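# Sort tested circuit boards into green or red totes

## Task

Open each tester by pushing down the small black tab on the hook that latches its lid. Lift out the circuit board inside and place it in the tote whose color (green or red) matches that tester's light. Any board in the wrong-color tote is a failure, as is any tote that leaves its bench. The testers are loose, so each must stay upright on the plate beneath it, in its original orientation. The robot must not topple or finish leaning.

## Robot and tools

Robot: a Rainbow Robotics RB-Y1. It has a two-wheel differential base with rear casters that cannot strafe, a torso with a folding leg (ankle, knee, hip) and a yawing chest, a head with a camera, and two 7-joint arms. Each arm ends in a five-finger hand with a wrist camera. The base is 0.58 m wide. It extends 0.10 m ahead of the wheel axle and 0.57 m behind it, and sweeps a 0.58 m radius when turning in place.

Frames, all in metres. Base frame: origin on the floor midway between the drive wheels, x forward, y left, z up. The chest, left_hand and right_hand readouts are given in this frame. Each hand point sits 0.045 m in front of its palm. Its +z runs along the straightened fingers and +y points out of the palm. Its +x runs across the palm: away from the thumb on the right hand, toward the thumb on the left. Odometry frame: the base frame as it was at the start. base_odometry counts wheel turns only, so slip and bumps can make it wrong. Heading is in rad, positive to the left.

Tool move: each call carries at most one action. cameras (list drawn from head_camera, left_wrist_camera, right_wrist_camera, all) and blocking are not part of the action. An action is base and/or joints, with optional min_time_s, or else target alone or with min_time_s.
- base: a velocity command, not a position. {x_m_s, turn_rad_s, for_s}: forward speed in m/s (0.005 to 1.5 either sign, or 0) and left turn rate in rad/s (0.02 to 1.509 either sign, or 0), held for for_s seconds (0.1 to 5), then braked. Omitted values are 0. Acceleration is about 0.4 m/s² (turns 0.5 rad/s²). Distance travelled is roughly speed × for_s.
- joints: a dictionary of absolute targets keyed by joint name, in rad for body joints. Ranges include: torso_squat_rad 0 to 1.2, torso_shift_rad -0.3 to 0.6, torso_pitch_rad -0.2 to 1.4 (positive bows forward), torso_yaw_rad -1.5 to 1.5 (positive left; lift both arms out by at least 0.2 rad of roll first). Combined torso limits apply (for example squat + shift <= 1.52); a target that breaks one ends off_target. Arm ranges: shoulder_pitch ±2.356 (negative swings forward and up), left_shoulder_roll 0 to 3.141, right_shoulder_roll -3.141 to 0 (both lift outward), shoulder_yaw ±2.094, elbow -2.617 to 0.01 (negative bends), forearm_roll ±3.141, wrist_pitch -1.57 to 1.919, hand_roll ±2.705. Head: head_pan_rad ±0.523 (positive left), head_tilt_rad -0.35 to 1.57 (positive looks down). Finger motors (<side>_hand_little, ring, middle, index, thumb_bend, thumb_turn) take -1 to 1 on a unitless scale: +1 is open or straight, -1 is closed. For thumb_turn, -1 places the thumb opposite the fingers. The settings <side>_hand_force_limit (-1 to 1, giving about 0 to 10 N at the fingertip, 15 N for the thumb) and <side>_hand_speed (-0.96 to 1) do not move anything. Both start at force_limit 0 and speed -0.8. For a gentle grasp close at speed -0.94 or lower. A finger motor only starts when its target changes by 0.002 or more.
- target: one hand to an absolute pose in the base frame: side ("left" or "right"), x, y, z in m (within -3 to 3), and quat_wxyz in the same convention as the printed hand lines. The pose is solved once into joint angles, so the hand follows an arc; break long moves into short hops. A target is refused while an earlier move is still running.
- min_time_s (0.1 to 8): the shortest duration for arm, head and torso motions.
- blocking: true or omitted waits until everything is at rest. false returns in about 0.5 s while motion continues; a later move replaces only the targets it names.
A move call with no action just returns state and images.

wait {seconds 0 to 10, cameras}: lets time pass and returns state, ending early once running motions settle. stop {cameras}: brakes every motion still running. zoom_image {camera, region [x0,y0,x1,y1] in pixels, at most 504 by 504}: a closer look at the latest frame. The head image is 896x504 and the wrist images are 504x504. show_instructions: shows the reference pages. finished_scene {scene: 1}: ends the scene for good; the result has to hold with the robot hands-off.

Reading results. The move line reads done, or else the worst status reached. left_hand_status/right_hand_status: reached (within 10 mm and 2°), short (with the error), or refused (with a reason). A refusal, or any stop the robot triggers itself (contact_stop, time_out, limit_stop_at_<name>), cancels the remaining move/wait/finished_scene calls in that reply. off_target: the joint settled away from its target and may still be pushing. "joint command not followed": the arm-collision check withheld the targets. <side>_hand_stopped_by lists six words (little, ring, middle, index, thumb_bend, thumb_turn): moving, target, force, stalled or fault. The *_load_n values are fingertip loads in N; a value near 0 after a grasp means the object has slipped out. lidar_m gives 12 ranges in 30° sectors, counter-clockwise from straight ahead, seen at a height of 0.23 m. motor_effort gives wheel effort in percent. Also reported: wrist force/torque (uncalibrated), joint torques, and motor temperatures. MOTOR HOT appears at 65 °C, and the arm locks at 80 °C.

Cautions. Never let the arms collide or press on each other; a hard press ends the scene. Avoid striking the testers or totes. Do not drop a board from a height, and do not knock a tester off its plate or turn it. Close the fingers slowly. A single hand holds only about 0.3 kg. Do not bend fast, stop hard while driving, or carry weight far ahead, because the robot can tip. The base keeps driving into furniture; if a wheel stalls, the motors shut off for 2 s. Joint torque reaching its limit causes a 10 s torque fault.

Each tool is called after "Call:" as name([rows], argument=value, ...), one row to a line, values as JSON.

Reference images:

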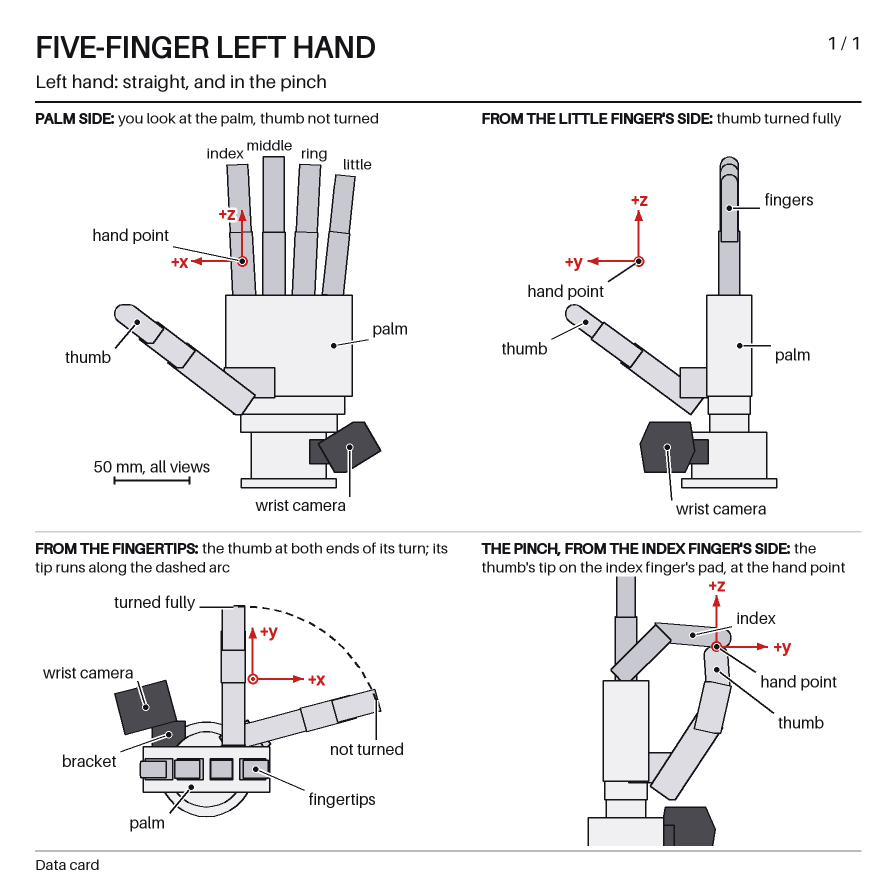

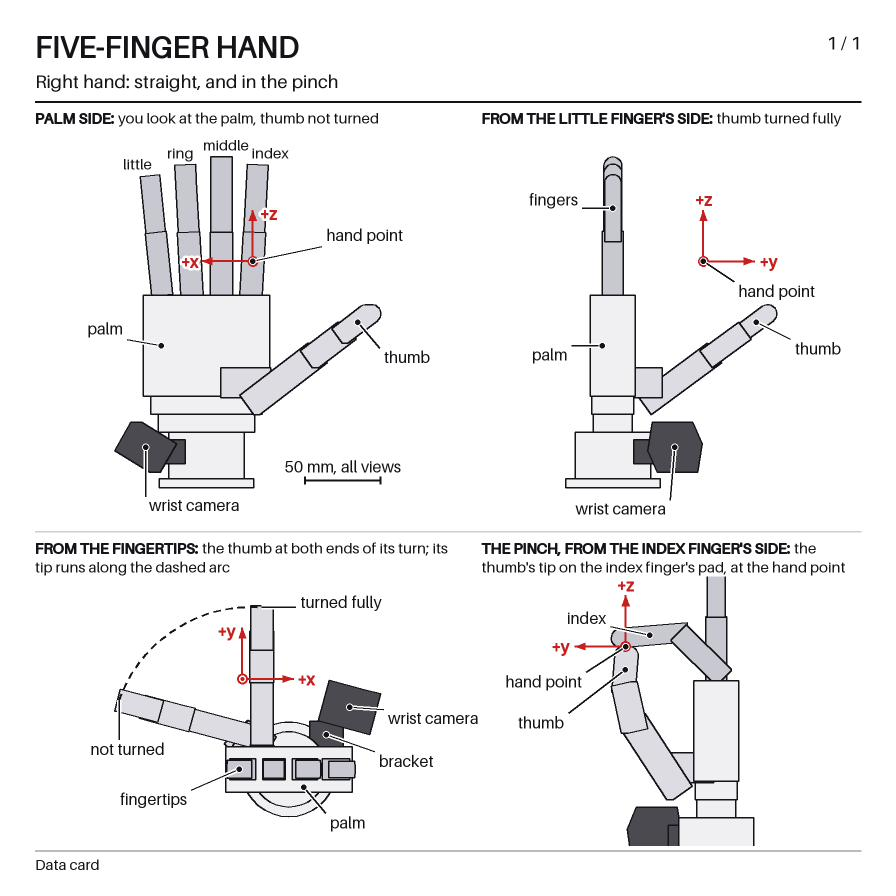

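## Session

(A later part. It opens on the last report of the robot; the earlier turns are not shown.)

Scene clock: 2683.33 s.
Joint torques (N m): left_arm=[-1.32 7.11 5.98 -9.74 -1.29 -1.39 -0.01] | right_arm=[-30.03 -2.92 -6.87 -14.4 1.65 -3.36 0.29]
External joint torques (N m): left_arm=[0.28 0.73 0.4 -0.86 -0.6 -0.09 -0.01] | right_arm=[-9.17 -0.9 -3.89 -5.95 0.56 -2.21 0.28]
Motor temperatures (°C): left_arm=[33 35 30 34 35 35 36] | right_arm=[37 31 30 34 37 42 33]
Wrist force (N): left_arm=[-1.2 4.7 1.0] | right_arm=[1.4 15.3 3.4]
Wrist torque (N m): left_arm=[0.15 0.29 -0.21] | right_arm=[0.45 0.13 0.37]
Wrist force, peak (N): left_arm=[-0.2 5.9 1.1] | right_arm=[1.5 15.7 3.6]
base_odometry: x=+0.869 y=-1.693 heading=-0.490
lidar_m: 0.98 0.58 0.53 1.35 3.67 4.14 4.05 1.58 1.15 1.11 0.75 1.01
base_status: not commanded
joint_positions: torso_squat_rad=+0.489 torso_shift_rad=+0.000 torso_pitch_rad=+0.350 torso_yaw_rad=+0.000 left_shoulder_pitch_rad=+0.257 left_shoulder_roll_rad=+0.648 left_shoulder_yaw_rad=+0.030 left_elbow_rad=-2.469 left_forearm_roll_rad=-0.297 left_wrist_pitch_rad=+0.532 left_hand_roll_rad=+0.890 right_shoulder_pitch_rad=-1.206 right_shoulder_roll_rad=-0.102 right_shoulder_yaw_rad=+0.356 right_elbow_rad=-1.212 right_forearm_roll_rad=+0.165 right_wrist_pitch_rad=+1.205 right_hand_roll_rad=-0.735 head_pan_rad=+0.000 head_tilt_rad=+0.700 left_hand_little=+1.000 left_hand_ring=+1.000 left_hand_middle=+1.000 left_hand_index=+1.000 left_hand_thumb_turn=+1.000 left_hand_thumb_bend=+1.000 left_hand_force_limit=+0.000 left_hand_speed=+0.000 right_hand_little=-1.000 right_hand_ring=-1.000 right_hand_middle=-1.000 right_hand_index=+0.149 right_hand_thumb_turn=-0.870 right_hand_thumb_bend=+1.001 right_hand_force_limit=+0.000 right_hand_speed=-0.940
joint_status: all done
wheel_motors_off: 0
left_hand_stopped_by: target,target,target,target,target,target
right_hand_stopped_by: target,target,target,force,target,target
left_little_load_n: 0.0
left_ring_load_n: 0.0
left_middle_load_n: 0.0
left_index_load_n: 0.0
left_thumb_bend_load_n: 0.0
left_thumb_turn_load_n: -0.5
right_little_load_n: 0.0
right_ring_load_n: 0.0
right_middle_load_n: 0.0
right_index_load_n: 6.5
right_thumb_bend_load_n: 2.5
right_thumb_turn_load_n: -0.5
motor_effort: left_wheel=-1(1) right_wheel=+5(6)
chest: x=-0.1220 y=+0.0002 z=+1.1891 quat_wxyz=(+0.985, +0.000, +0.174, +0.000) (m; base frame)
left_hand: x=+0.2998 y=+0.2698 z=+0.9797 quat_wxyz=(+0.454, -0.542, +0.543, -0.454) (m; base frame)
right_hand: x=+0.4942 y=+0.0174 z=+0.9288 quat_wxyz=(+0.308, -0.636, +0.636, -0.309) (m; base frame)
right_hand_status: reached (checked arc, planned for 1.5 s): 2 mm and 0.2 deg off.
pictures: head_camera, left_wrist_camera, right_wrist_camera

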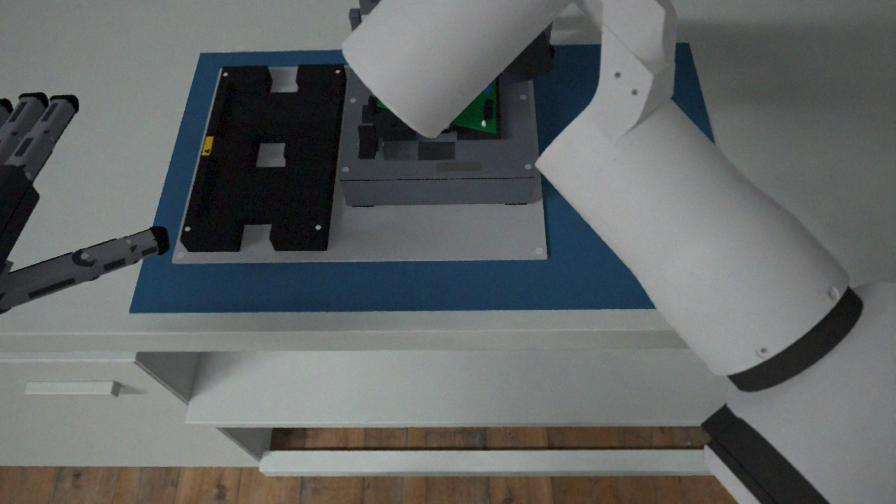

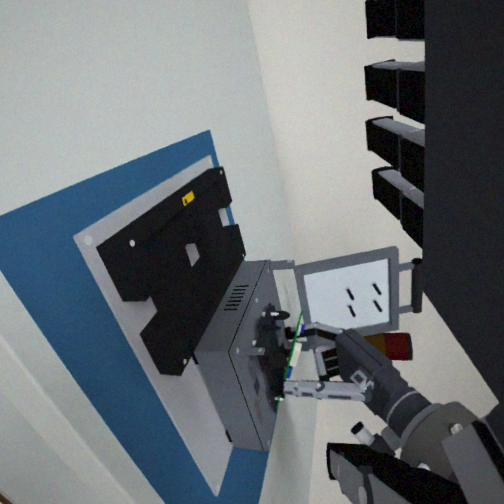

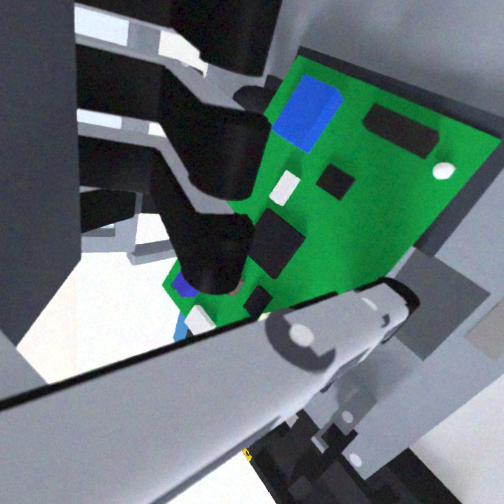

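Call:
move(target={"side":"right","x":0.495,"y":0.016,"z":0.935,"quat_wxyz":[0.31,-0.6355,0.6355,-0.31]}, min_time_s=1.5, cameras=["right_wrist_camera","left_wrist_camera"])

Call:
zoom_image(camera="left_wrist_camera", region=[230, 280, 350, 430])

Call:
zoom_image(camera="right_wrist_camera", region=[300, 40, 504, 300])

Scene clock: 2692.73 s.
Joint torques (N m): left_arm=[-0.85 6.63 6.67 -9.45 -1.09 -1.43 0.05] | right_arm=[-29.99 -4.37 -7.03 -14.15 2.12 -2.69 0.56]
External joint torques (N m): left_arm=[0.74 0.26 1.09 -0.57 -0.4 -0.12 0.05] | right_arm=[-9.13 -2.28 -4.01 -5.73 1.04 -1.54 0.55]
Wrist force (N): left_arm=[-0.5 5.0 1.2] | right_arm=[-1.5 15.5 5.4]
Wrist torque (N m): left_arm=[0.16 0.17 -0.18] | right_arm=[0.52 0.14 0.41]
Wrist force, peak (N): left_arm=[-0.2 5.9 1.2] | right_arm=[-0.3 15.9 5.5]
move: done
base_odometry: x=+0.869 y=-1.693 heading=-0.490
lidar_m: 0.98 0.57 0.54 1.35 3.68 4.15 4.04 1.58 1.15 1.11 0.74 1.02
base_status: not commanded
joint_positions: torso_squat_rad=+0.489 torso_shift_rad=+0.000 torso_pitch_rad=+0.350 torso_yaw_rad=+0.000 left_shoulder_pitch_rad=+0.257 left_shoulder_roll_rad=+0.648 left_shoulder_yaw_rad=+0.030 left_elbow_rad=-2.469 left_forearm_roll_rad=-0.297 left_wrist_pitch_rad=+0.532 left_hand_roll_rad=+0.890 right_shoulder_pitch_rad=-1.207 right_shoulder_roll_rad=-0.107 right_shoulder_yaw_rad=+0.352 right_elbow_rad=-1.227 right_forearm_roll_rad=+0.159 right_wrist_pitch_rad=+1.217 right_hand_roll_rad=-0.727 head_pan_rad=+0.000 head_tilt_rad=+0.700 left_hand_little=+1.000 left_hand_ring=+1.000 left_hand_middle=+1.000 left_hand_index=+1.000 left_hand_thumb_turn=+1.000 left_hand_thumb_bend=+1.000 left_hand_force_limit=+0.000 left_hand_speed=+0.000 right_hand_little=-1.000 right_hand_ring=-1.000 right_hand_middle=-1.000 right_hand_index=+0.149 right_hand_thumb_turn=-0.870 right_hand_thumb_bend=+1.001 right_hand_force_limit=+0.000 right_hand_speed=-0.940
joint_status: all done
wheel_motors_off: 0
left_hand_stopped_by: target,target,target,target,target,target
right_hand_stopped_by: target,target,target,force,target,target
left_little_load_n: 0.0
left_ring_load_n: 0.0
left_middle_load_n: 0.0
left_index_load_n: 0.0
left_thumb_bend_load_n: 0.0
left_thumb_turn_load_n: -0.5
right_little_load_n: 0.0
right_ring_load_n: 0.0
right_middle_load_n: 0.0
right_index_load_n: 6.0
right_thumb_bend_load_n: 2.0
right_thumb_turn_load_n: 2.0
motor_effort: left_wheel=-1(2) right_wheel=+5(6)
chest: x=-0.1220 y=+0.0002 z=+1.1891 quat_wxyz=(+0.985, +0.000, +0.174, +0.000) (m; base frame)
left_hand: x=+0.2998 y=+0.2698 z=+0.9797 quat_wxyz=(+0.454, -0.542, +0.543, -0.454) (m; base frame)
right_hand: x=+0.4942 y=+0.0158 z=+0.9328 quat_wxyz=(+0.308, -0.636, +0.636, -0.309) (m; base frame)
right_hand_status: reached (checked arc, planned for 1.5 s): 2 mm and 0.2 deg off.
pictures: left_wrist_camera, right_wrist_camera

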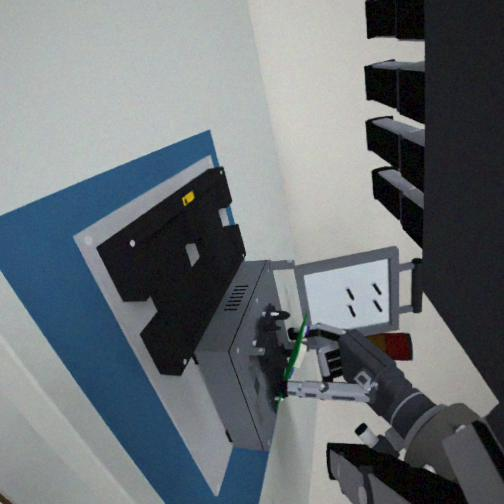

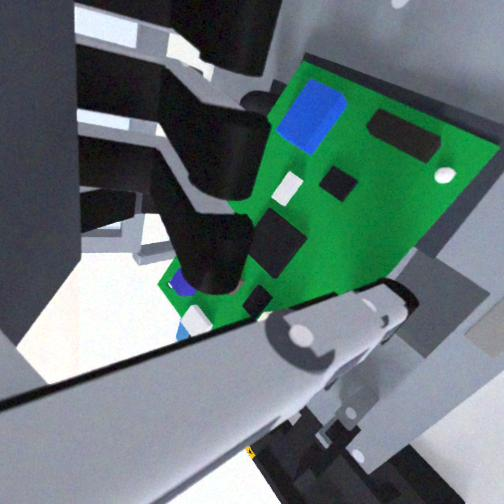

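Scaled by 3.360.

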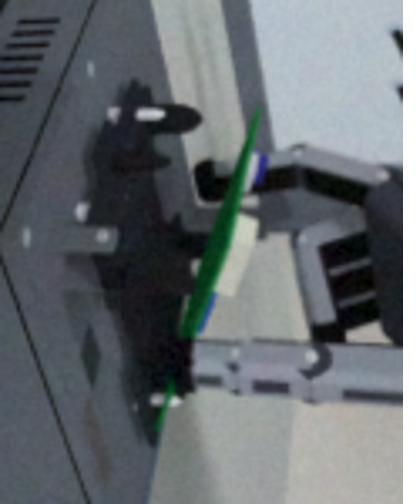

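Scaled by 1.938.

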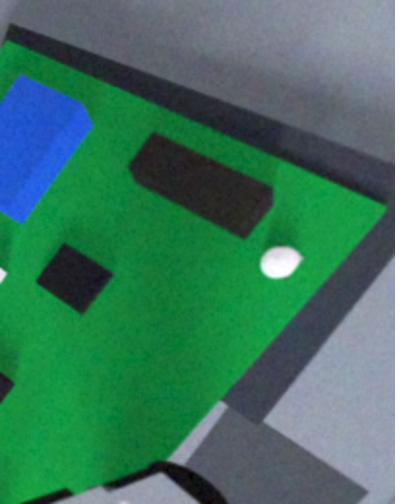

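Call:
move(target={"side":"right","x":0.495,"y":0.016,"z":0.935,"quat_wxyz":[0.3207,-0.6577,0.6133,-0.2991]}, min_time_s=1, cameras=[])

Call:
move(target={"side":"right","x":0.495,"y":0.016,"z":0.935,"quat_wxyz":[0.2989,-0.6130,0.6574,-0.3207]}, min_time_s=1, cameras=["right_wrist_camera","left_wrist_camera"])

Call:
zoom_image(camera="left_wrist_camera", region=[230, 280, 350, 430])

Call:
zoom_image(camera="right_wrist_camera", region=[300, 40, 504, 300])

Scene clock: 2726.17 s.
Joint torques (N m): left_arm=[-1.14 6.97 6.15 -9.46 -1.19 -1.22 -0.02] | right_arm=[-25.36 -6.86 -8.33 -12.76 2.98 -3.49 0.92]
External joint torques (N m): left_arm=[0.45 0.59 0.57 -0.58 -0.49 0.09 -0.02] | right_arm=[-4.52 -4.53 -5.05 -4.33 1.98 -2.27 0.92]
Wrist force (N): left_arm=[-0.2 5.5 1.5] | right_arm=[-4.4 15.3 1.3]
Wrist torque (N m): left_arm=[0.22 0.14 -0.19] | right_arm=[0.31 0.33 0.64]
Wrist force, peak (N): left_arm=[-0.7 6.0 1.2] | right_arm=[-2.5 16.3 3.5]
move: done
base_odometry: x=+0.869 y=-1.693 heading=-0.490
lidar_m: 0.97 0.58 0.53 1.34 3.67 4.15 4.04 1.57 1.16 1.10 0.74 1.02
base_status: not commanded
joint_positions: torso_squat_rad=+0.489 torso_shift_rad=+0.000 torso_pitch_rad=+0.350 torso_yaw_rad=+0.000 left_shoulder_pitch_rad=+0.257 left_shoulder_roll_rad=+0.648 left_shoulder_yaw_rad=+0.030 left_elbow_rad=-2.469 left_forearm_roll_rad=-0.297 left_wrist_pitch_rad=+0.532 left_hand_roll_rad=+0.890 right_shoulder_pitch_rad=-1.193 right_shoulder_roll_rad=-0.135 right_shoulder_yaw_rad=+0.350 right_elbow_rad=-1.255 right_forearm_roll_rad=+0.097 right_wrist_pitch_rad=+1.185 right_hand_roll_rad=-0.658 head_pan_rad=+0.000 head_tilt_rad=+0.700 left_hand_little=+1.000 left_hand_ring=+1.000 left_hand_middle=+1.000 left_hand_index=+1.000 left_hand_thumb_turn=+1.000 left_hand_thumb_bend=+1.000 left_hand_force_limit=+0.000 left_hand_speed=+0.000 right_hand_little=-1.000 right_hand_ring=-1.000 right_hand_middle=-1.000 right_hand_index=+0.149 right_hand_thumb_turn=-0.869 right_hand_thumb_bend=+1.001 right_hand_force_limit=+0.000 right_hand_speed=-0.940
joint_status: all done
wheel_motors_off: 0
left_hand_stopped_by: target,target,target,target,target,target
right_hand_stopped_by: target,target,target,force,target,target
left_little_load_n: 0.0
left_ring_load_n: 0.0
left_middle_load_n: 0.0
left_index_load_n: 0.0
left_thumb_bend_load_n: 0.0
left_thumb_turn_load_n: -0.5
right_little_load_n: 0.0
right_ring_load_n: 0.0
right_middle_load_n: 0.0
right_index_load_n: 7.0
right_thumb_bend_load_n: 2.5
right_thumb_turn_load_n: 7.5
motor_effort: left_wheel=-1(2) right_wheel=+5(6)
chest: x=-0.1220 y=+0.0002 z=+1.1891 quat_wxyz=(+0.985, +0.000, +0.174, +0.000) (m; base frame)
left_hand: x=+0.2998 y=+0.2698 z=+0.9797 quat_wxyz=(+0.454, -0.542, +0.543, -0.454) (m; base frame)
right_hand: x=+0.4940 y=+0.0164 z=+0.9341 quat_wxyz=(+0.319, -0.656, +0.614, -0.301) (m; base frame)
right_hand_status: reached (checked arc, planned for 1.0 s): 1 mm and 0.3 deg off.
pictures: none
No camera images: "cameras" was empty.

Scene clock: 2727.50 s.
Joint torques (N m): left_arm=[-1.38 7.27 6.6 -9.55 -1 -1.22 -0.09] | right_arm=[-23.19 -0.44 -2.32 -8.96 1.59 -0.74 0.04]
External joint torques (N m): left_arm=[0.21 0.89 1.02 -0.66 -0.3 0.09 -0.1] | right_arm=[-2.3 1.43 0.42 -0.55 0.42 0.34 0.03]
Wrist force (N): left_arm=[-0.3 5.3 1.3] | right_arm=[-1.3 5.0 3.3]
Wrist torque (N m): left_arm=[0.20 0.15 -0.16] | right_arm=[0.33 0.04 0.10]
Wrist force, peak (N): left_arm=[-0.4 5.7 1.4] | right_arm=[-4.9 15.2 1.5]
move: done
base_odometry: x=+0.869 y=-1.693 heading=-0.490
lidar_m: 0.98 0.57 0.53 1.34 3.67 4.15 4.05 1.57 1.15 1.10 0.74 1.01
base_status: not commanded
joint_positions: torso_squat_rad=+0.489 torso_shift_rad=+0.000 torso_pitch_rad=+0.350 torso_yaw_rad=+0.000 left_shoulder_pitch_rad=+0.257 left_shoulder_roll_rad=+0.648 left_shoulder_yaw_rad=+0.030 left_elbow_rad=-2.469 left_forearm_roll_rad=-0.297 left_wrist_pitch_rad=+0.532 left_hand_roll_rad=+0.890 right_shoulder_pitch_rad=-1.227 right_shoulder_roll_rad=-0.077 right_shoulder_yaw_rad=+0.352 right_elbow_rad=-1.197 right_forearm_roll_rad=+0.226 right_wrist_pitch_rad=+1.253 right_hand_roll_rad=-0.798 head_pan_rad=+0.000 head_tilt_rad=+0.700 left_hand_little=+1.000 left_hand_ring=+1.000 left_hand_middle=+1.000 left_hand_index=+1.000 left_hand_thumb_turn=+1.000 left_hand_thumb_bend=+1.000 left_hand_force_limit=+0.000 left_hand_speed=+0.000 right_hand_little=-1.000 right_hand_ring=-1.000 right_hand_middle=-1.000 right_hand_index=+0.148 right_hand_thumb_turn=-0.870 right_hand_thumb_bend=+1.000 right_hand_force_limit=+0.000 right_hand_speed=-0.940
joint_status: all done
wheel_motors_off: 0
left_hand_stopped_by: target,target,target,target,target,target
right_hand_stopped_by: target,target,target,force,target,target
left_little_load_n: 0.0
left_ring_load_n: 0.0
left_middle_load_n: 0.0
left_index_load_n: 0.0
left_thumb_bend_load_n: 0.0
left_thumb_turn_load_n: 0.0
right_little_load_n: 0.0
right_ring_load_n: 0.0
right_middle_load_n: 0.0
right_index_load_n: 0.0
right_thumb_bend_load_n: 0.0
right_thumb_turn_load_n: 0.0
motor_effort: left_wheel=+0(1) right_wheel=+5(6)
chest: x=-0.1220 y=+0.0002 z=+1.1891 quat_wxyz=(+0.985, +0.000, +0.174, +0.000) (m; base frame)
left_hand: x=+0.2998 y=+0.2698 z=+0.9797 quat_wxyz=(+0.454, -0.542, +0.543, -0.454) (m; base frame)
right_hand: x=+0.4949 y=+0.0156 z=+0.9348 quat_wxyz=(+0.299, -0.613, +0.657, -0.321) (m; base frame)
right_hand_status: reached (checked arc, planned for 1.0 s): 0 mm and 0.0 deg off.
pictures: left_wrist_camera, right_wrist_camera

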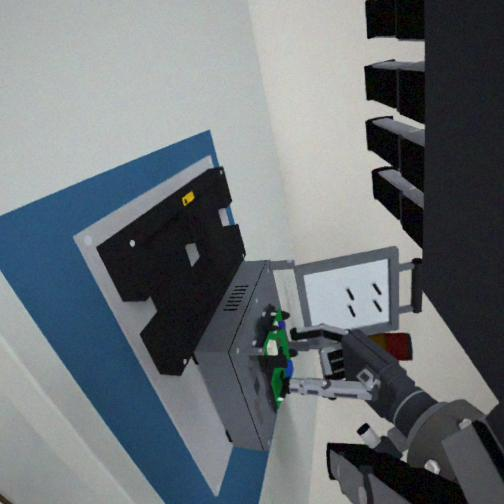

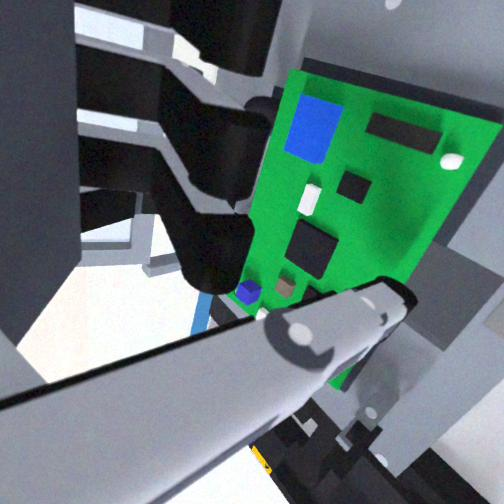

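Scaled by 3.360.

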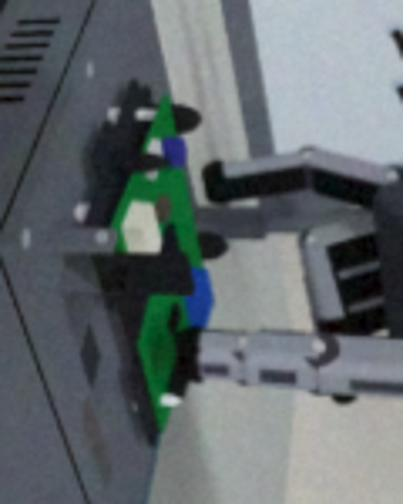

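Scaled by 1.938.

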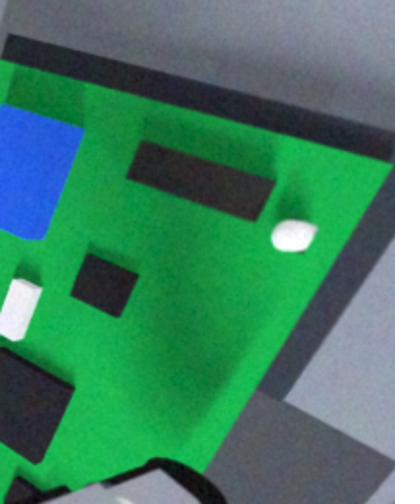

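Call:
move(joints={"right_hand_index":0.35,"right_hand_speed":-0.8}, cameras=[])

Call:
move(target={"side":"right","x":0.492,"y":0.011,"z":0.935,"quat_wxyz":[0.31,-0.6355,0.6355,-0.31]}, min_time_s=1, cameras=[])

Call:
move(target={"side":"right","x":0.492,"y":0.011,"z":0.9125,"quat_wxyz":[0.31,-0.6355,0.6355,-0.31]}, min_time_s=1.5, cameras=["right_wrist_camera","left_wrist_camera"])

Call:
zoom_image(camera="left_wrist_camera", region=[230, 280, 350, 430])

Call:
zoom_image(camera="right_wrist_camera", region=[200, 40, 504, 400])

Scene clock: 2743.23 s.
Joint torques (N m): left_arm=[-1.1 7.44 6.42 -9.66 -1.05 -1.29 0.03] | right_arm=[-23.11 -0.67 -2.28 -9.04 1.52 -0.72 0.03]
External joint torques (N m): left_arm=[0.49 1.06 0.84 -0.77 -0.35 0.01 0.03] | right_arm=[-2.21 1.2 0.46 -0.62 0.36 0.36 0.02]
Wrist force (N): left_arm=[-0.5 5.5 1.3] | right_arm=[-1.3 5.0 3.2]
Wrist torque (N m): left_arm=[0.24 0.17 -0.19] | right_arm=[0.33 0.04 0.11]
Wrist force, peak (N): left_arm=[-0.2 5.8 1.2] | right_arm=[-1.4 5.3 3.4]
move: done
base_odometry: x=+0.869 y=-1.693 heading=-0.490
lidar_m: 0.98 0.57 0.53 1.34 3.66 4.15 4.05 1.57 1.15 1.10 0.73 1.01
base_status: not commanded
joint_positions: torso_squat_rad=+0.489 torso_shift_rad=+0.000 torso_pitch_rad=+0.350 torso_yaw_rad=+0.000 left_shoulder_pitch_rad=+0.257 left_shoulder_roll_rad=+0.648 left_shoulder_yaw_rad=+0.030 left_elbow_rad=-2.469 left_forearm_roll_rad=-0.297 left_wrist_pitch_rad=+0.532 left_hand_roll_rad=+0.890 right_shoulder_pitch_rad=-1.227 right_shoulder_roll_rad=-0.077 right_shoulder_yaw_rad=+0.352 right_elbow_rad=-1.197 right_forearm_roll_rad=+0.226 right_wrist_pitch_rad=+1.253 right_hand_roll_rad=-0.798 head_pan_rad=+0.000 head_tilt_rad=+0.700 left_hand_little=+1.000 left_hand_ring=+1.000 left_hand_middle=+1.000 left_hand_index=+1.000 left_hand_thumb_turn=+1.000 left_hand_thumb_bend=+1.000 left_hand_force_limit=+0.000 left_hand_speed=+0.000 right_hand_little=-1.000 right_hand_ring=-1.000 right_hand_middle=-1.000 right_hand_index=+0.350 right_hand_thumb_turn=-0.870 right_hand_thumb_bend=+1.000 right_hand_force_limit=+0.000 right_hand_speed=-0.800
joint_status: all done
wheel_motors_off: 0
left_hand_stopped_by: target,target,target,target,target,target
right_hand_stopped_by: target,target,target,target,target,target
left_little_load_n: 0.0
left_ring_load_n: 0.0
left_middle_load_n: 0.0
left_index_load_n: 0.0
left_thumb_bend_load_n: 0.0
left_thumb_turn_load_n: 0.0
right_little_load_n: 0.0
right_ring_load_n: 0.5
right_middle_load_n: 0.0
right_index_load_n: 0.0
right_thumb_bend_load_n: 0.0
right_thumb_turn_load_n: 0.0
motor_effort: left_wheel=-1(1) right_wheel=+6(6)
chest: x=-0.1220 y=+0.0002 z=+1.1891 quat_wxyz=(+0.985, +0.000, +0.174, +0.000) (m; base frame)
left_hand: x=+0.2998 y=+0.2698 z=+0.9797 quat_wxyz=(+0.454, -0.542, +0.543, -0.454) (m; base frame)
right_hand: x=+0.4949 y=+0.0156 z=+0.9348 quat_wxyz=(+0.299, -0.613, +0.657, -0.321) (m; base frame)
pictures: none
No camera images: "cameras" was empty.

Scene clock: 2744.57 s.
Joint torques (N m): left_arm=[-1.81 7.7 6.46 -9.73 -1.13 -1.3 -0.02] | right_arm=[-19.88 -2.98 -5.55 -10.1 0.93 -1.6 0.69]
External joint torques (N m): left_arm=[-0.22 1.33 0.88 -0.85 -0.43 0 -0.02] | right_arm=[0.79 -0.97 -2.53 -1.69 -0.16 -0.44 0.68]
Wrist force (N): left_arm=[-0.5 5.2 1.7] | right_arm=[-1.5 5.1 3.2]
Wrist torque (N m): left_arm=[0.18 0.22 -0.17] | right_arm=[0.35 0.04 0.29]
Wrist force, peak (N): left_arm=[-0.7 5.7 1.6] | right_arm=[-1.4 5.3 3.4]
move: done
base_odometry: x=+0.869 y=-1.693 heading=-0.490
lidar_m: 0.98 0.57 0.54 1.35 3.68 4.15 4.05 1.58 1.14 1.11 0.74 1.01
base_status: not commanded
joint_positions: torso_squat_rad=+0.489 torso_shift_rad=+0.000 torso_pitch_rad=+0.350 torso_yaw_rad=+0.000 left_shoulder_pitch_rad=+0.257 left_shoulder_roll_rad=+0.648 left_shoulder_yaw_rad=+0.030 left_elbow_rad=-2.469 left_forearm_roll_rad=-0.297 left_wrist_pitch_rad=+0.532 left_hand_roll_rad=+0.890 right_shoulder_pitch_rad=-1.190 right_shoulder_roll_rad=-0.110 right_shoulder_yaw_rad=+0.349 right_elbow_rad=-1.262 right_forearm_roll_rad=+0.171 right_wrist_pitch_rad=+1.236 right_hand_roll_rad=-0.721 head_pan_rad=+0.000 head_tilt_rad=+0.700 left_hand_little=+1.000 left_hand_ring=+1.000 left_hand_middle=+1.000 left_hand_index=+1.000 left_hand_thumb_turn=+1.000 left_hand_thumb_bend=+1.000 left_hand_force_limit=+0.000 left_hand_speed=+0.000 right_hand_little=-1.000 right_hand_ring=-1.000 right_hand_middle=-1.000 right_hand_index=+0.350 right_hand_thumb_turn=-0.870 right_hand_thumb_bend=+1.000 right_hand_force_limit=+0.000 right_hand_speed=-0.800
joint_status: all done
wheel_motors_off: 0
left_hand_stopped_by: target,target,target,target,target,target
right_hand_stopped_by: target,target,target,target,target,target
left_little_load_n: 0.0
left_ring_load_n: 0.0
left_middle_load_n: -0.5
left_index_load_n: 0.0
left_thumb_bend_load_n: 0.5
left_thumb_turn_load_n: -0.5
right_little_load_n: -0.5
right_ring_load_n: 0.0
right_middle_load_n: 0.0
right_index_load_n: 0.0
right_thumb_bend_load_n: 0.0
right_thumb_turn_load_n: 0.0
motor_effort: left_wheel=-1(1) right_wheel=+5(6)
chest: x=-0.1220 y=+0.0002 z=+1.1891 quat_wxyz=(+0.985, +0.000, +0.174, +0.000) (m; base frame)
left_hand: x=+0.2998 y=+0.2698 z=+0.9797 quat_wxyz=(+0.454, -0.542, +0.543, -0.454) (m; base frame)
right_hand: x=+0.4918 y=+0.0113 z=+0.9353 quat_wxyz=(+0.308, -0.634, +0.636, -0.313) (m; base frame)
right_hand_status: reached (checked arc, planned for 1.0 s): 0 mm and 0.5 deg off.
pictures: none
No camera images: "cameras" was empty.

Scene clock: 2746.40 s.
Joint torques (N m): left_arm=[-1.65 7.2 6.12 -9.49 -1.27 -1.23 0.18] | right_arm=[-19.33 -0.12 -2.63 -9.3 1.59 -1.52 -0.11]
External joint torques (N m): left_arm=[-0.06 0.82 0.54 -0.61 -0.58 0.07 0.17] | right_arm=[1.17 1.68 0.31 -0.76 0.51 -0.37 -0.11]
Wrist force (N): left_arm=[-0.1 5.3 1.6] | right_arm=[-1.4 5.0 3.2]
Wrist torque (N m): left_arm=[0.21 0.12 -0.15] | right_arm=[0.30 0.05 0.09]
Wrist force, peak (N): left_arm=[-0.7 5.7 1.1] | right_arm=[-1.5 5.3 3.2]
move: done
base_odometry: x=+0.869 y=-1.693 heading=-0.490
lidar_m: 0.97 0.57 0.54 1.35 3.66 4.15 4.04 1.57 1.14 1.11 0.73 1.01
base_status: not commanded
joint_positions: torso_squat_rad=+0.489 torso_shift_rad=+0.000 torso_pitch_rad=+0.350 torso_yaw_rad=+0.000 left_shoulder_pitch_rad=+0.257 left_shoulder_roll_rad=+0.648 left_shoulder_yaw_rad=+0.030 left_elbow_rad=-2.469 left_forearm_roll_rad=-0.297 left_wrist_pitch_rad=+0.532 left_hand_roll_rad=+0.890 right_shoulder_pitch_rad=-1.161 right_shoulder_roll_rad=-0.108 right_shoulder_yaw_rad=+0.361 right_elbow_rad=-1.222 right_forearm_roll_rad=+0.181 right_wrist_pitch_rad=+1.168 right_hand_roll_rad=-0.740 head_pan_rad=+0.000 head_tilt_rad=+0.700 left_hand_little=+1.000 left_hand_ring=+1.000 left_hand_middle=+1.000 left_hand_index=+1.000 left_hand_thumb_turn=+1.000 left_hand_thumb_bend=+1.000 left_hand_force_limit=+0.000 left_hand_speed=+0.000 right_hand_little=-1.000 right_hand_ring=-1.000 right_hand_middle=-1.000 right_hand_index=+0.350 right_hand_thumb_turn=-0.870 right_hand_thumb_bend=+1.000 right_hand_force_limit=+0.000 right_hand_speed=-0.800
joint_status: all done
wheel_motors_off: 0
left_hand_stopped_by: target,target,target,target,target,target
right_hand_stopped_by: target,target,target,target,target,target
left_little_load_n: -0.5
left_ring_load_n: 0.0
left_middle_load_n: 0.0
left_index_load_n: -0.5
left_thumb_bend_load_n: 0.0
left_thumb_turn_load_n: 0.0
right_little_load_n: 0.0
right_ring_load_n: 0.0
right_middle_load_n: 0.0
right_index_load_n: 0.0
right_thumb_bend_load_n: 0.0
right_thumb_turn_load_n: 0.0
motor_effort: left_wheel=-1(1) right_wheel=+5(6)
chest: x=-0.1220 y=+0.0002 z=+1.1891 quat_wxyz=(+0.985, +0.000, +0.174, +0.000) (m; base frame)
left_hand: x=+0.2998 y=+0.2698 z=+0.9797 quat_wxyz=(+0.454, -0.542, +0.543, -0.454) (m; base frame)
right_hand: x=+0.4920 y=+0.0107 z=+0.9127 quat_wxyz=(+0.310, -0.635, +0.636, -0.310) (m; base frame)
right_hand_status: reached (checked arc, planned for 1.5 s): 0 mm and 0.0 deg off.
pictures: left_wrist_camera, right_wrist_camera

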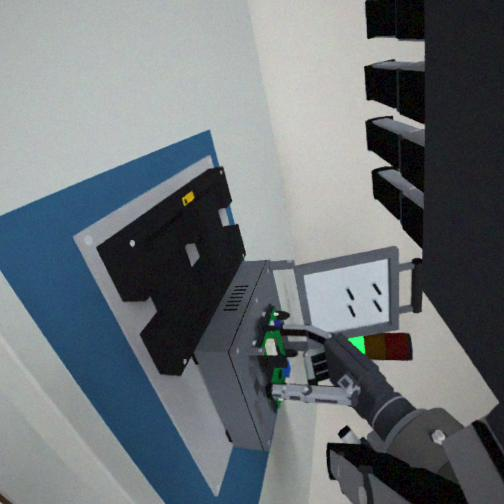

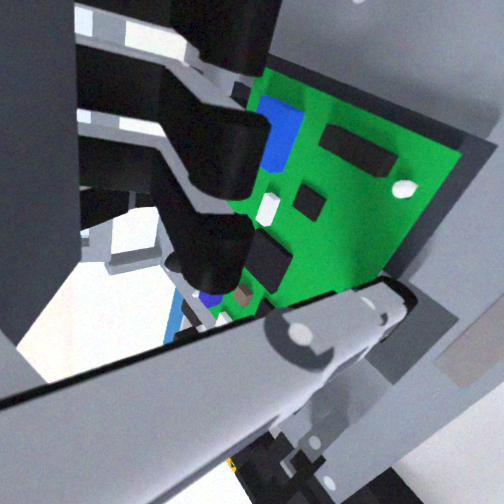

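Scaled by 3.360.

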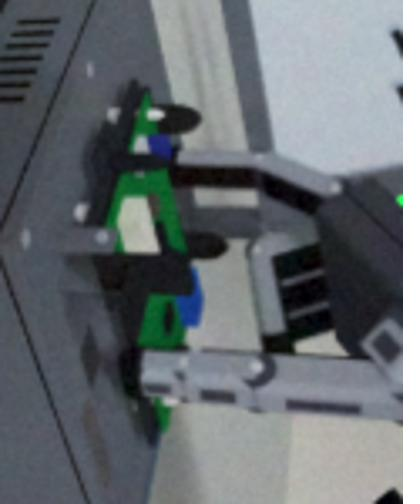

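Scaled by 1.400.

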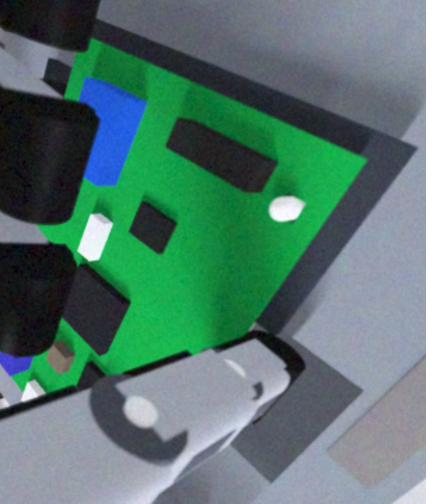

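Call:
move(target={"side":"right","x":0.4945,"y":0.011,"z":0.9115,"quat_wxyz":[0.31,-0.6355,0.6355,-0.31]}, min_time_s=1, cameras=[])

Call:
move(joints={"right_hand_index":-0.3,"right_hand_speed":-0.94,"right_hand_force_limit":0.5}, cameras=["right_wrist_camera","left_wrist_camera"])

Call:
zoom_image(camera="left_wrist_camera", region=[230, 280, 350, 430])

Call:
zoom_image(camera="right_wrist_camera", region=[200, 40, 504, 400])

Scene clock: 2755.50 s.
Joint torques (N m): left_arm=[-1.13 7 6.24 -9.63 -1.08 -1.21 0.02] | right_arm=[-23.61 -2.59 -6.66 -8.46 2.13 -2.78 -0.29]
External joint torques (N m): left_arm=[0.46 0.62 0.66 -0.74 -0.39 0.09 0.01] | right_arm=[-3.02 -0.73 -3.75 0.1 1.05 -1.64 -0.3]
Wrist force (N): left_arm=[-0.3 4.7 1.6] | right_arm=[-0.3 8.9 -10.1]
Wrist torque (N m): left_arm=[0.09 0.15 -0.12] | right_arm=[-0.07 0.08 0.07]
Wrist force, peak (N): left_arm=[0.1 5.9 1.0] | right_arm=[-0.3 9.1 -10.1]
move: done
base_odometry: x=+0.869 y=-1.693 heading=-0.490
lidar_m: 0.97 0.57 0.53 1.35 3.68 4.16 4.05 1.57 1.15 1.11 0.73 1.00
base_status: not commanded
joint_positions: torso_squat_rad=+0.489 torso_shift_rad=+0.000 torso_pitch_rad=+0.350 torso_yaw_rad=+0.000 left_shoulder_pitch_rad=+0.257 left_shoulder_roll_rad=+0.648 left_shoulder_yaw_rad=+0.030 left_elbow_rad=-2.469 left_forearm_roll_rad=-0.297 left_wrist_pitch_rad=+0.532 left_hand_roll_rad=+0.890 right_shoulder_pitch_rad=-1.168 right_shoulder_roll_rad=-0.106 right_shoulder_yaw_rad=+0.359 right_elbow_rad=-1.203 right_forearm_roll_rad=+0.180 right_wrist_pitch_rad=+1.156 right_hand_roll_rad=-0.742 head_pan_rad=+0.000 head_tilt_rad=+0.700 left_hand_little=+1.000 left_hand_ring=+1.000 left_hand_middle=+1.000 left_hand_index=+1.000 left_hand_thumb_turn=+1.000 left_hand_thumb_bend=+1.000 left_hand_force_limit=+0.000 left_hand_speed=+0.000 right_hand_little=-1.000 right_hand_ring=-1.000 right_hand_middle=-1.000 right_hand_index=+0.350 right_hand_thumb_turn=-0.870 right_hand_thumb_bend=+1.001 right_hand_force_limit=+0.000 right_hand_speed=-0.800
joint_status: all done
wheel_motors_off: 0
left_hand_stopped_by: target,target,target,target,target,target
right_hand_stopped_by: target,target,target,target,target,target
left_little_load_n: 0.0
left_ring_load_n: 0.0
left_middle_load_n: 0.0
left_index_load_n: 0.0
left_thumb_bend_load_n: 0.0
left_thumb_turn_load_n: -0.5
right_little_load_n: 0.0
right_ring_load_n: 0.0
right_middle_load_n: 0.0
right_index_load_n: 0.0
right_thumb_bend_load_n: 2.0
right_thumb_turn_load_n: -1.5
motor_effort: left_wheel=-1(1) right_wheel=+6(6)
chest: x=-0.1220 y=+0.0002 z=+1.1891 quat_wxyz=(+0.985, +0.000, +0.174, +0.000) (m; base frame)
left_hand: x=+0.2998 y=+0.2698 z=+0.9797 quat_wxyz=(+0.454, -0.542, +0.543, -0.454) (m; base frame)
right_hand: x=+0.4939 y=+0.0111 z=+0.9110 quat_wxyz=(+0.310, -0.636, +0.635, -0.310) (m; base frame)
right_hand_status: reached (checked arc, planned for 1.0 s): 1 mm and 0.1 deg off.
pictures: none
No camera images: "cameras" was empty.

Scene clock: 2758.27 s.
Joint torques (N m): left_arm=[-1.26 7 5.99 -9.45 -1.26 -1.43 0.08] | right_arm=[-23.71 -2.77 -6.39 -8.64 2.15 -2.61 -0.22]
External joint torques (N m): left_arm=[0.33 0.62 0.41 -0.56 -0.57 -0.13 0.07] | right_arm=[-3.11 -0.9 -3.47 -0.08 1.07 -1.47 -0.23]
Wrist force (N): left_arm=[-0.6 5.0 0.9] | right_arm=[-0.9 7.8 -5.8]
Wrist torque (N m): left_arm=[0.20 0.20 -0.18] | right_arm=[0.03 0.11 0.11]
Wrist force, peak (N): left_arm=[-0.5 5.8 1.8] | right_arm=[-0.2 8.7 -10.4]
move: off_target
base_odometry: x=+0.869 y=-1.693 heading=-0.490
lidar_m: 0.98 0.58 0.53 1.34 3.68 4.15 4.05 1.57 1.15 1.10 0.73 1.00
base_status: not commanded
joint_positions: torso_squat_rad=+0.489 torso_shift_rad=+0.000 torso_pitch_rad=+0.350 torso_yaw_rad=+0.000 left_shoulder_pitch_rad=+0.257 left_shoulder_roll_rad=+0.648 left_shoulder_yaw_rad=+0.030 left_elbow_rad=-2.469 left_forearm_roll_rad=-0.297 left_wrist_pitch_rad=+0.532 left_hand_roll_rad=+0.890 right_shoulder_pitch_rad=-1.168 right_shoulder_roll_rad=-0.106 right_shoulder_yaw_rad=+0.359 right_elbow_rad=-1.203 right_forearm_roll_rad=+0.180 right_wrist_pitch_rad=+1.156 right_hand_roll_rad=-0.742 head_pan_rad=+0.000 head_tilt_rad=+0.700 left_hand_little=+1.000 left_hand_ring=+1.000 left_hand_middle=+1.000 left_hand_index=+1.000 left_hand_thumb_turn=+1.000 left_hand_thumb_bend=+1.000 left_hand_force_limit=+0.000 left_hand_speed=+0.000 right_hand_little=-1.000 right_hand_ring=-1.000 right_hand_middle=-1.000 right_hand_index=+0.161 right_hand_thumb_turn=-0.870 right_hand_thumb_bend=+1.001 right_hand_force_limit=+0.500 right_hand_speed=-0.940
joint_status: right_hand_index off_target (ended at +0.161, target -0.300); the others done
wheel_motors_off: 0
left_hand_stopped_by: target,target,target,target,target,target
right_hand_stopped_by: target,target,target,force,target,target
left_little_load_n: -0.5
left_ring_load_n: 0.0
left_middle_load_n: 0.0
left_index_load_n: 0.0
left_thumb_bend_load_n: 0.0
left_thumb_turn_load_n: -0.5
right_little_load_n: 0.0
right_ring_load_n: 0.0
right_middle_load_n: 0.0
right_index_load_n: 7.5
right_thumb_bend_load_n: 2.5
right_thumb_turn_load_n: -1.5
motor_effort: left_wheel=+0(1) right_wheel=+5(6)
chest: x=-0.1220 y=+0.0002 z=+1.1891 quat_wxyz=(+0.985, +0.000, +0.174, +0.000) (m; base frame)
left_hand: x=+0.2998 y=+0.2698 z=+0.9797 quat_wxyz=(+0.454, -0.542, +0.543, -0.454) (m; base frame)
right_hand: x=+0.4939 y=+0.0111 z=+0.9110 quat_wxyz=(+0.310, -0.636, +0.636, -0.310) (m; base frame)
pictures: left_wrist_camera, right_wrist_camera

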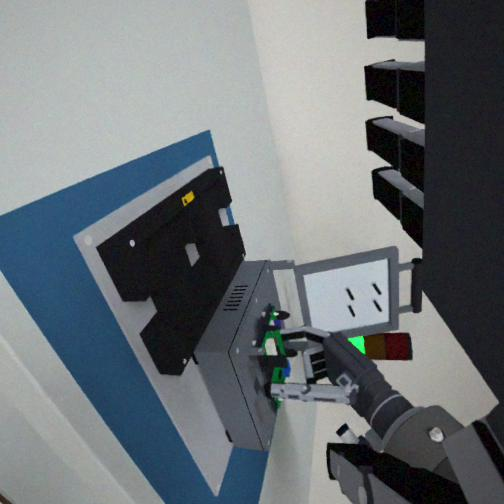

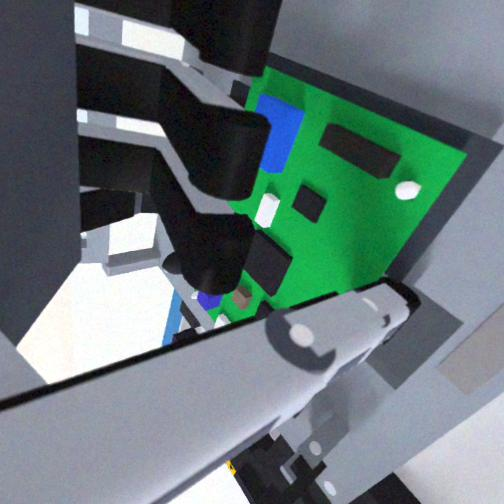

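Scaled by 3.360.

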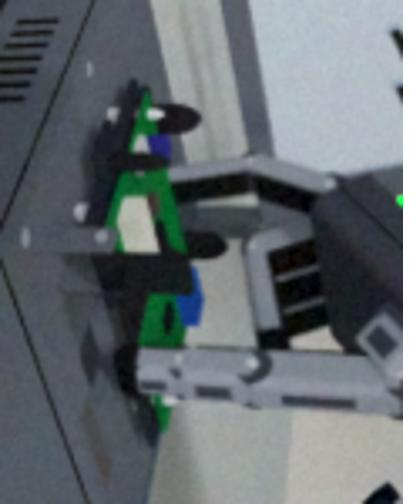

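Scaled by 1.400.

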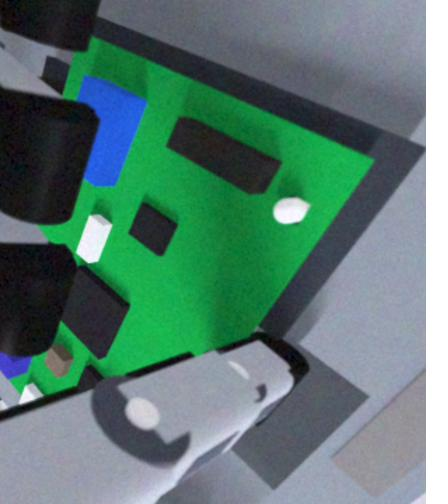

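Call:
move(target={"side":"right","x":0.4945,"y":0.011,"z":0.916,"quat_wxyz":[0.31,-0.6355,0.6355,-0.31]}, min_time_s=1, cameras=[])

Call:
move(target={"side":"right","x":0.4945,"y":0.011,"z":0.920,"quat_wxyz":[0.31,-0.6355,0.6355,-0.31]}, min_time_s=1, cameras=["right_wrist_camera","left_wrist_camera"])

Call:
zoom_image(camera="left_wrist_camera", region=[230, 280, 350, 430])

Call:
zoom_image(camera="right_wrist_camera", region=[200, 40, 504, 400])

Scene clock: 2766.60 s.
Joint torques (N m): left_arm=[-1.14 7.06 5.84 -9.57 -1.17 -1.23 0.04] | right_arm=[-26.22 -4.57 -6.82 -11.77 1.96 -1.94 0.6]
External joint torques (N m): left_arm=[0.45 0.68 0.26 -0.69 -0.47 0.08 0.04] | right_arm=[-5.58 -2.66 -3.89 -3.23 0.88 -0.8 0.59]
Wrist force (N): left_arm=[-0.3 5.4 1.3] | right_arm=[-1.7 10.7 -0.4]
Wrist torque (N m): left_arm=[0.21 0.14 -0.18] | right_arm=[0.32 0.09 0.33]
Wrist force, peak (N): left_arm=[-0.6 5.8 1.6] | right_arm=[-1.9 11.0 0.3]
move: done
base_odometry: x=+0.869 y=-1.693 heading=-0.490
lidar_m: 0.98 0.58 0.53 1.33 3.67 4.15 4.05 1.56 1.15 1.10 0.74 1.01
base_status: not commanded
joint_positions: torso_squat_rad=+0.489 torso_shift_rad=+0.000 torso_pitch_rad=+0.350 torso_yaw_rad=+0.000 left_shoulder_pitch_rad=+0.257 left_shoulder_roll_rad=+0.648 left_shoulder_yaw_rad=+0.030 left_elbow_rad=-2.469 left_forearm_roll_rad=-0.297 left_wrist_pitch_rad=+0.532 left_hand_roll_rad=+0.890 right_shoulder_pitch_rad=-1.173 right_shoulder_roll_rad=-0.107 right_shoulder_yaw_rad=+0.357 right_elbow_rad=-1.210 right_forearm_roll_rad=+0.175 right_wrist_pitch_rad=+1.168 right_hand_roll_rad=-0.737 head_pan_rad=+0.000 head_tilt_rad=+0.700 left_hand_little=+1.000 left_hand_ring=+1.000 left_hand_middle=+1.000 left_hand_index=+1.000 left_hand_thumb_turn=+1.000 left_hand_thumb_bend=+1.000 left_hand_force_limit=+0.000 left_hand_speed=+0.000 right_hand_little=-1.000 right_hand_ring=-1.000 right_hand_middle=-1.000 right_hand_index=+0.161 right_hand_thumb_turn=-0.870 right_hand_thumb_bend=+1.001 right_hand_force_limit=+0.500 right_hand_speed=-0.940
joint_status: all done
wheel_motors_off: 0
left_hand_stopped_by: target,target,target,target,target,target
right_hand_stopped_by: target,target,target,force,target,target
left_little_load_n: 0.0
left_ring_load_n: 0.0
left_middle_load_n: 0.0
left_index_load_n: 0.0
left_thumb_bend_load_n: 0.0
left_thumb_turn_load_n: -0.5
right_little_load_n: 0.0
right_ring_load_n: 0.0
right_middle_load_n: 0.0
right_index_load_n: 8.5
right_thumb_bend_load_n: 2.0
right_thumb_turn_load_n: -1.5
motor_effort: left_wheel=-1(1) right_wheel=+6(6)
chest: x=-0.1220 y=+0.0002 z=+1.1891 quat_wxyz=(+0.985, +0.000, +0.174, +0.000) (m; base frame)
left_hand: x=+0.2998 y=+0.2698 z=+0.9797 quat_wxyz=(+0.454, -0.542, +0.543, -0.454) (m; base frame)
right_hand: x=+0.4938 y=+0.0112 z=+0.9147 quat_wxyz=(+0.309, -0.636, +0.636, -0.309) (m; base frame)
right_hand_status: reached (checked arc, planned for 1.0 s): 1 mm and 0.1 deg off.
pictures: none
No camera images: "cameras" was empty.

Scene clock: 2767.93 s.
Joint torques (N m): left_arm=[-1.12 6.86 6.19 -9.63 -1.02 -1.14 0.14] | right_arm=[-25.9 -3.56 -6.18 -11.68 1.49 -2.02 0.62]
External joint torques (N m): left_arm=[0.47 0.48 0.61 -0.75 -0.33 0.16 0.14] | right_arm=[-5.24 -1.6 -3.22 -3.16 0.41 -0.87 0.62]
Wrist force (N): left_arm=[-0.4 5.3 1.4] | right_arm=[-0.6 9.6 -0.2]
Wrist torque (N m): left_arm=[0.21 0.16 -0.17] | right_arm=[0.29 0.15 0.40]
Wrist force, peak (N): left_arm=[-0.3 5.7 1.6] | right_arm=[-1.9 11.1 -0.1]
move: done
base_odometry: x=+0.869 y=-1.693 heading=-0.490
lidar_m: 0.97 0.58 0.53 1.36 3.68 4.14 4.05 1.57 1.16 1.11 0.74 1.02
base_status: not commanded
joint_positions: torso_squat_rad=+0.489 torso_shift_rad=+0.000 torso_pitch_rad=+0.350 torso_yaw_rad=+0.000 left_shoulder_pitch_rad=+0.257 left_shoulder_roll_rad=+0.648 left_shoulder_yaw_rad=+0.030 left_elbow_rad=-2.469 left_forearm_roll_rad=-0.297 left_wrist_pitch_rad=+0.532 left_hand_roll_rad=+0.890 right_shoulder_pitch_rad=-1.177 right_shoulder_roll_rad=-0.109 right_shoulder_yaw_rad=+0.354 right_elbow_rad=-1.219 right_forearm_roll_rad=+0.171 right_wrist_pitch_rad=+1.180 right_hand_roll_rad=-0.732 head_pan_rad=+0.000 head_tilt_rad=+0.700 left_hand_little=+1.000 left_hand_ring=+1.000 left_hand_middle=+1.000 left_hand_index=+1.000 left_hand_thumb_turn=+1.000 left_hand_thumb_bend=+1.000 left_hand_force_limit=+0.000 left_hand_speed=+0.000 right_hand_little=-1.000 right_hand_ring=-1.000 right_hand_middle=-1.000 right_hand_index=+0.161 right_hand_thumb_turn=-0.870 right_hand_thumb_bend=+1.001 right_hand_force_limit=+0.500 right_hand_speed=-0.940
joint_status: all done
wheel_motors_off: 0
left_hand_stopped_by: target,target,target,target,target,target
right_hand_stopped_by: target,target,target,force,target,target
left_little_load_n: -0.5
left_ring_load_n: 0.0
left_middle_load_n: 0.0
left_index_load_n: 0.0
left_thumb_bend_load_n: 0.0
left_thumb_turn_load_n: 0.0
right_little_load_n: 0.0
right_ring_load_n: 0.0
right_middle_load_n: 0.5
right_index_load_n: 9.0
right_thumb_bend_load_n: 2.5
right_thumb_turn_load_n: 0.5
motor_effort: left_wheel=-1(1) right_wheel=+5(6)
chest: x=-0.1220 y=+0.0002 z=+1.1891 quat_wxyz=(+0.985, +0.000, +0.174, +0.000) (m; base frame)
left_hand: x=+0.2998 y=+0.2698 z=+0.9797 quat_wxyz=(+0.454, -0.542, +0.543, -0.454) (m; base frame)
right_hand: x=+0.4939 y=+0.0110 z=+0.9188 quat_wxyz=(+0.309, -0.636, +0.636, -0.310) (m; base frame)
right_hand_status: reached (checked arc, planned for 1.0 s): 1 mm and 0.1 deg off.
pictures: left_wrist_camera, right_wrist_camera

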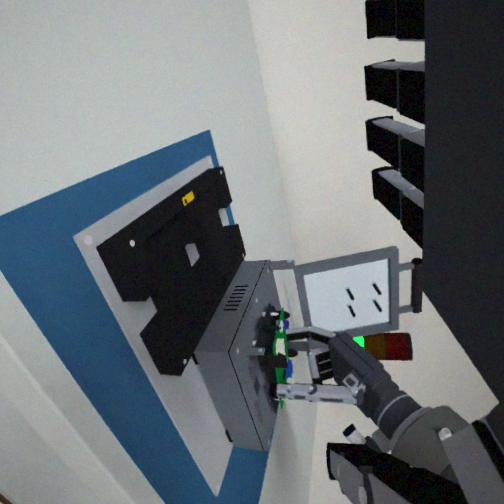

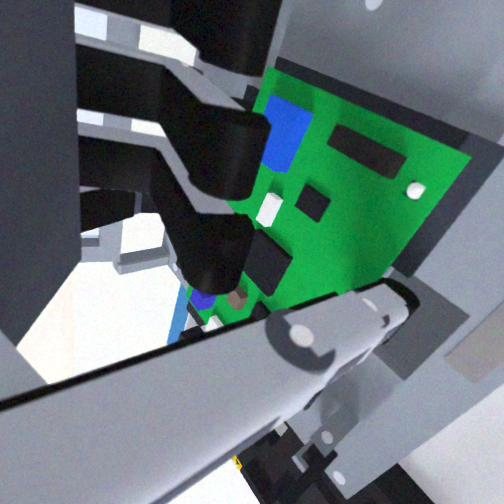

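Scaled by 3.360.

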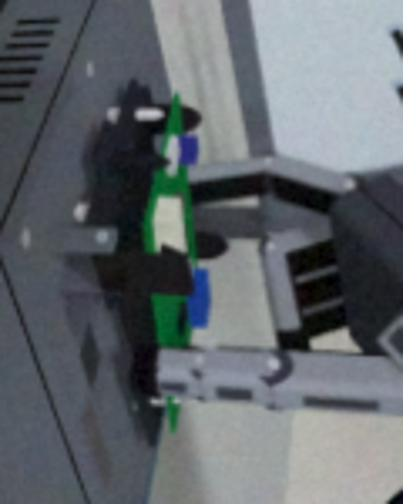

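Scaled by 1.400.

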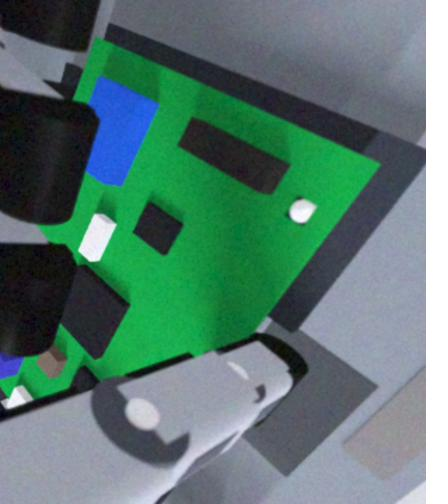

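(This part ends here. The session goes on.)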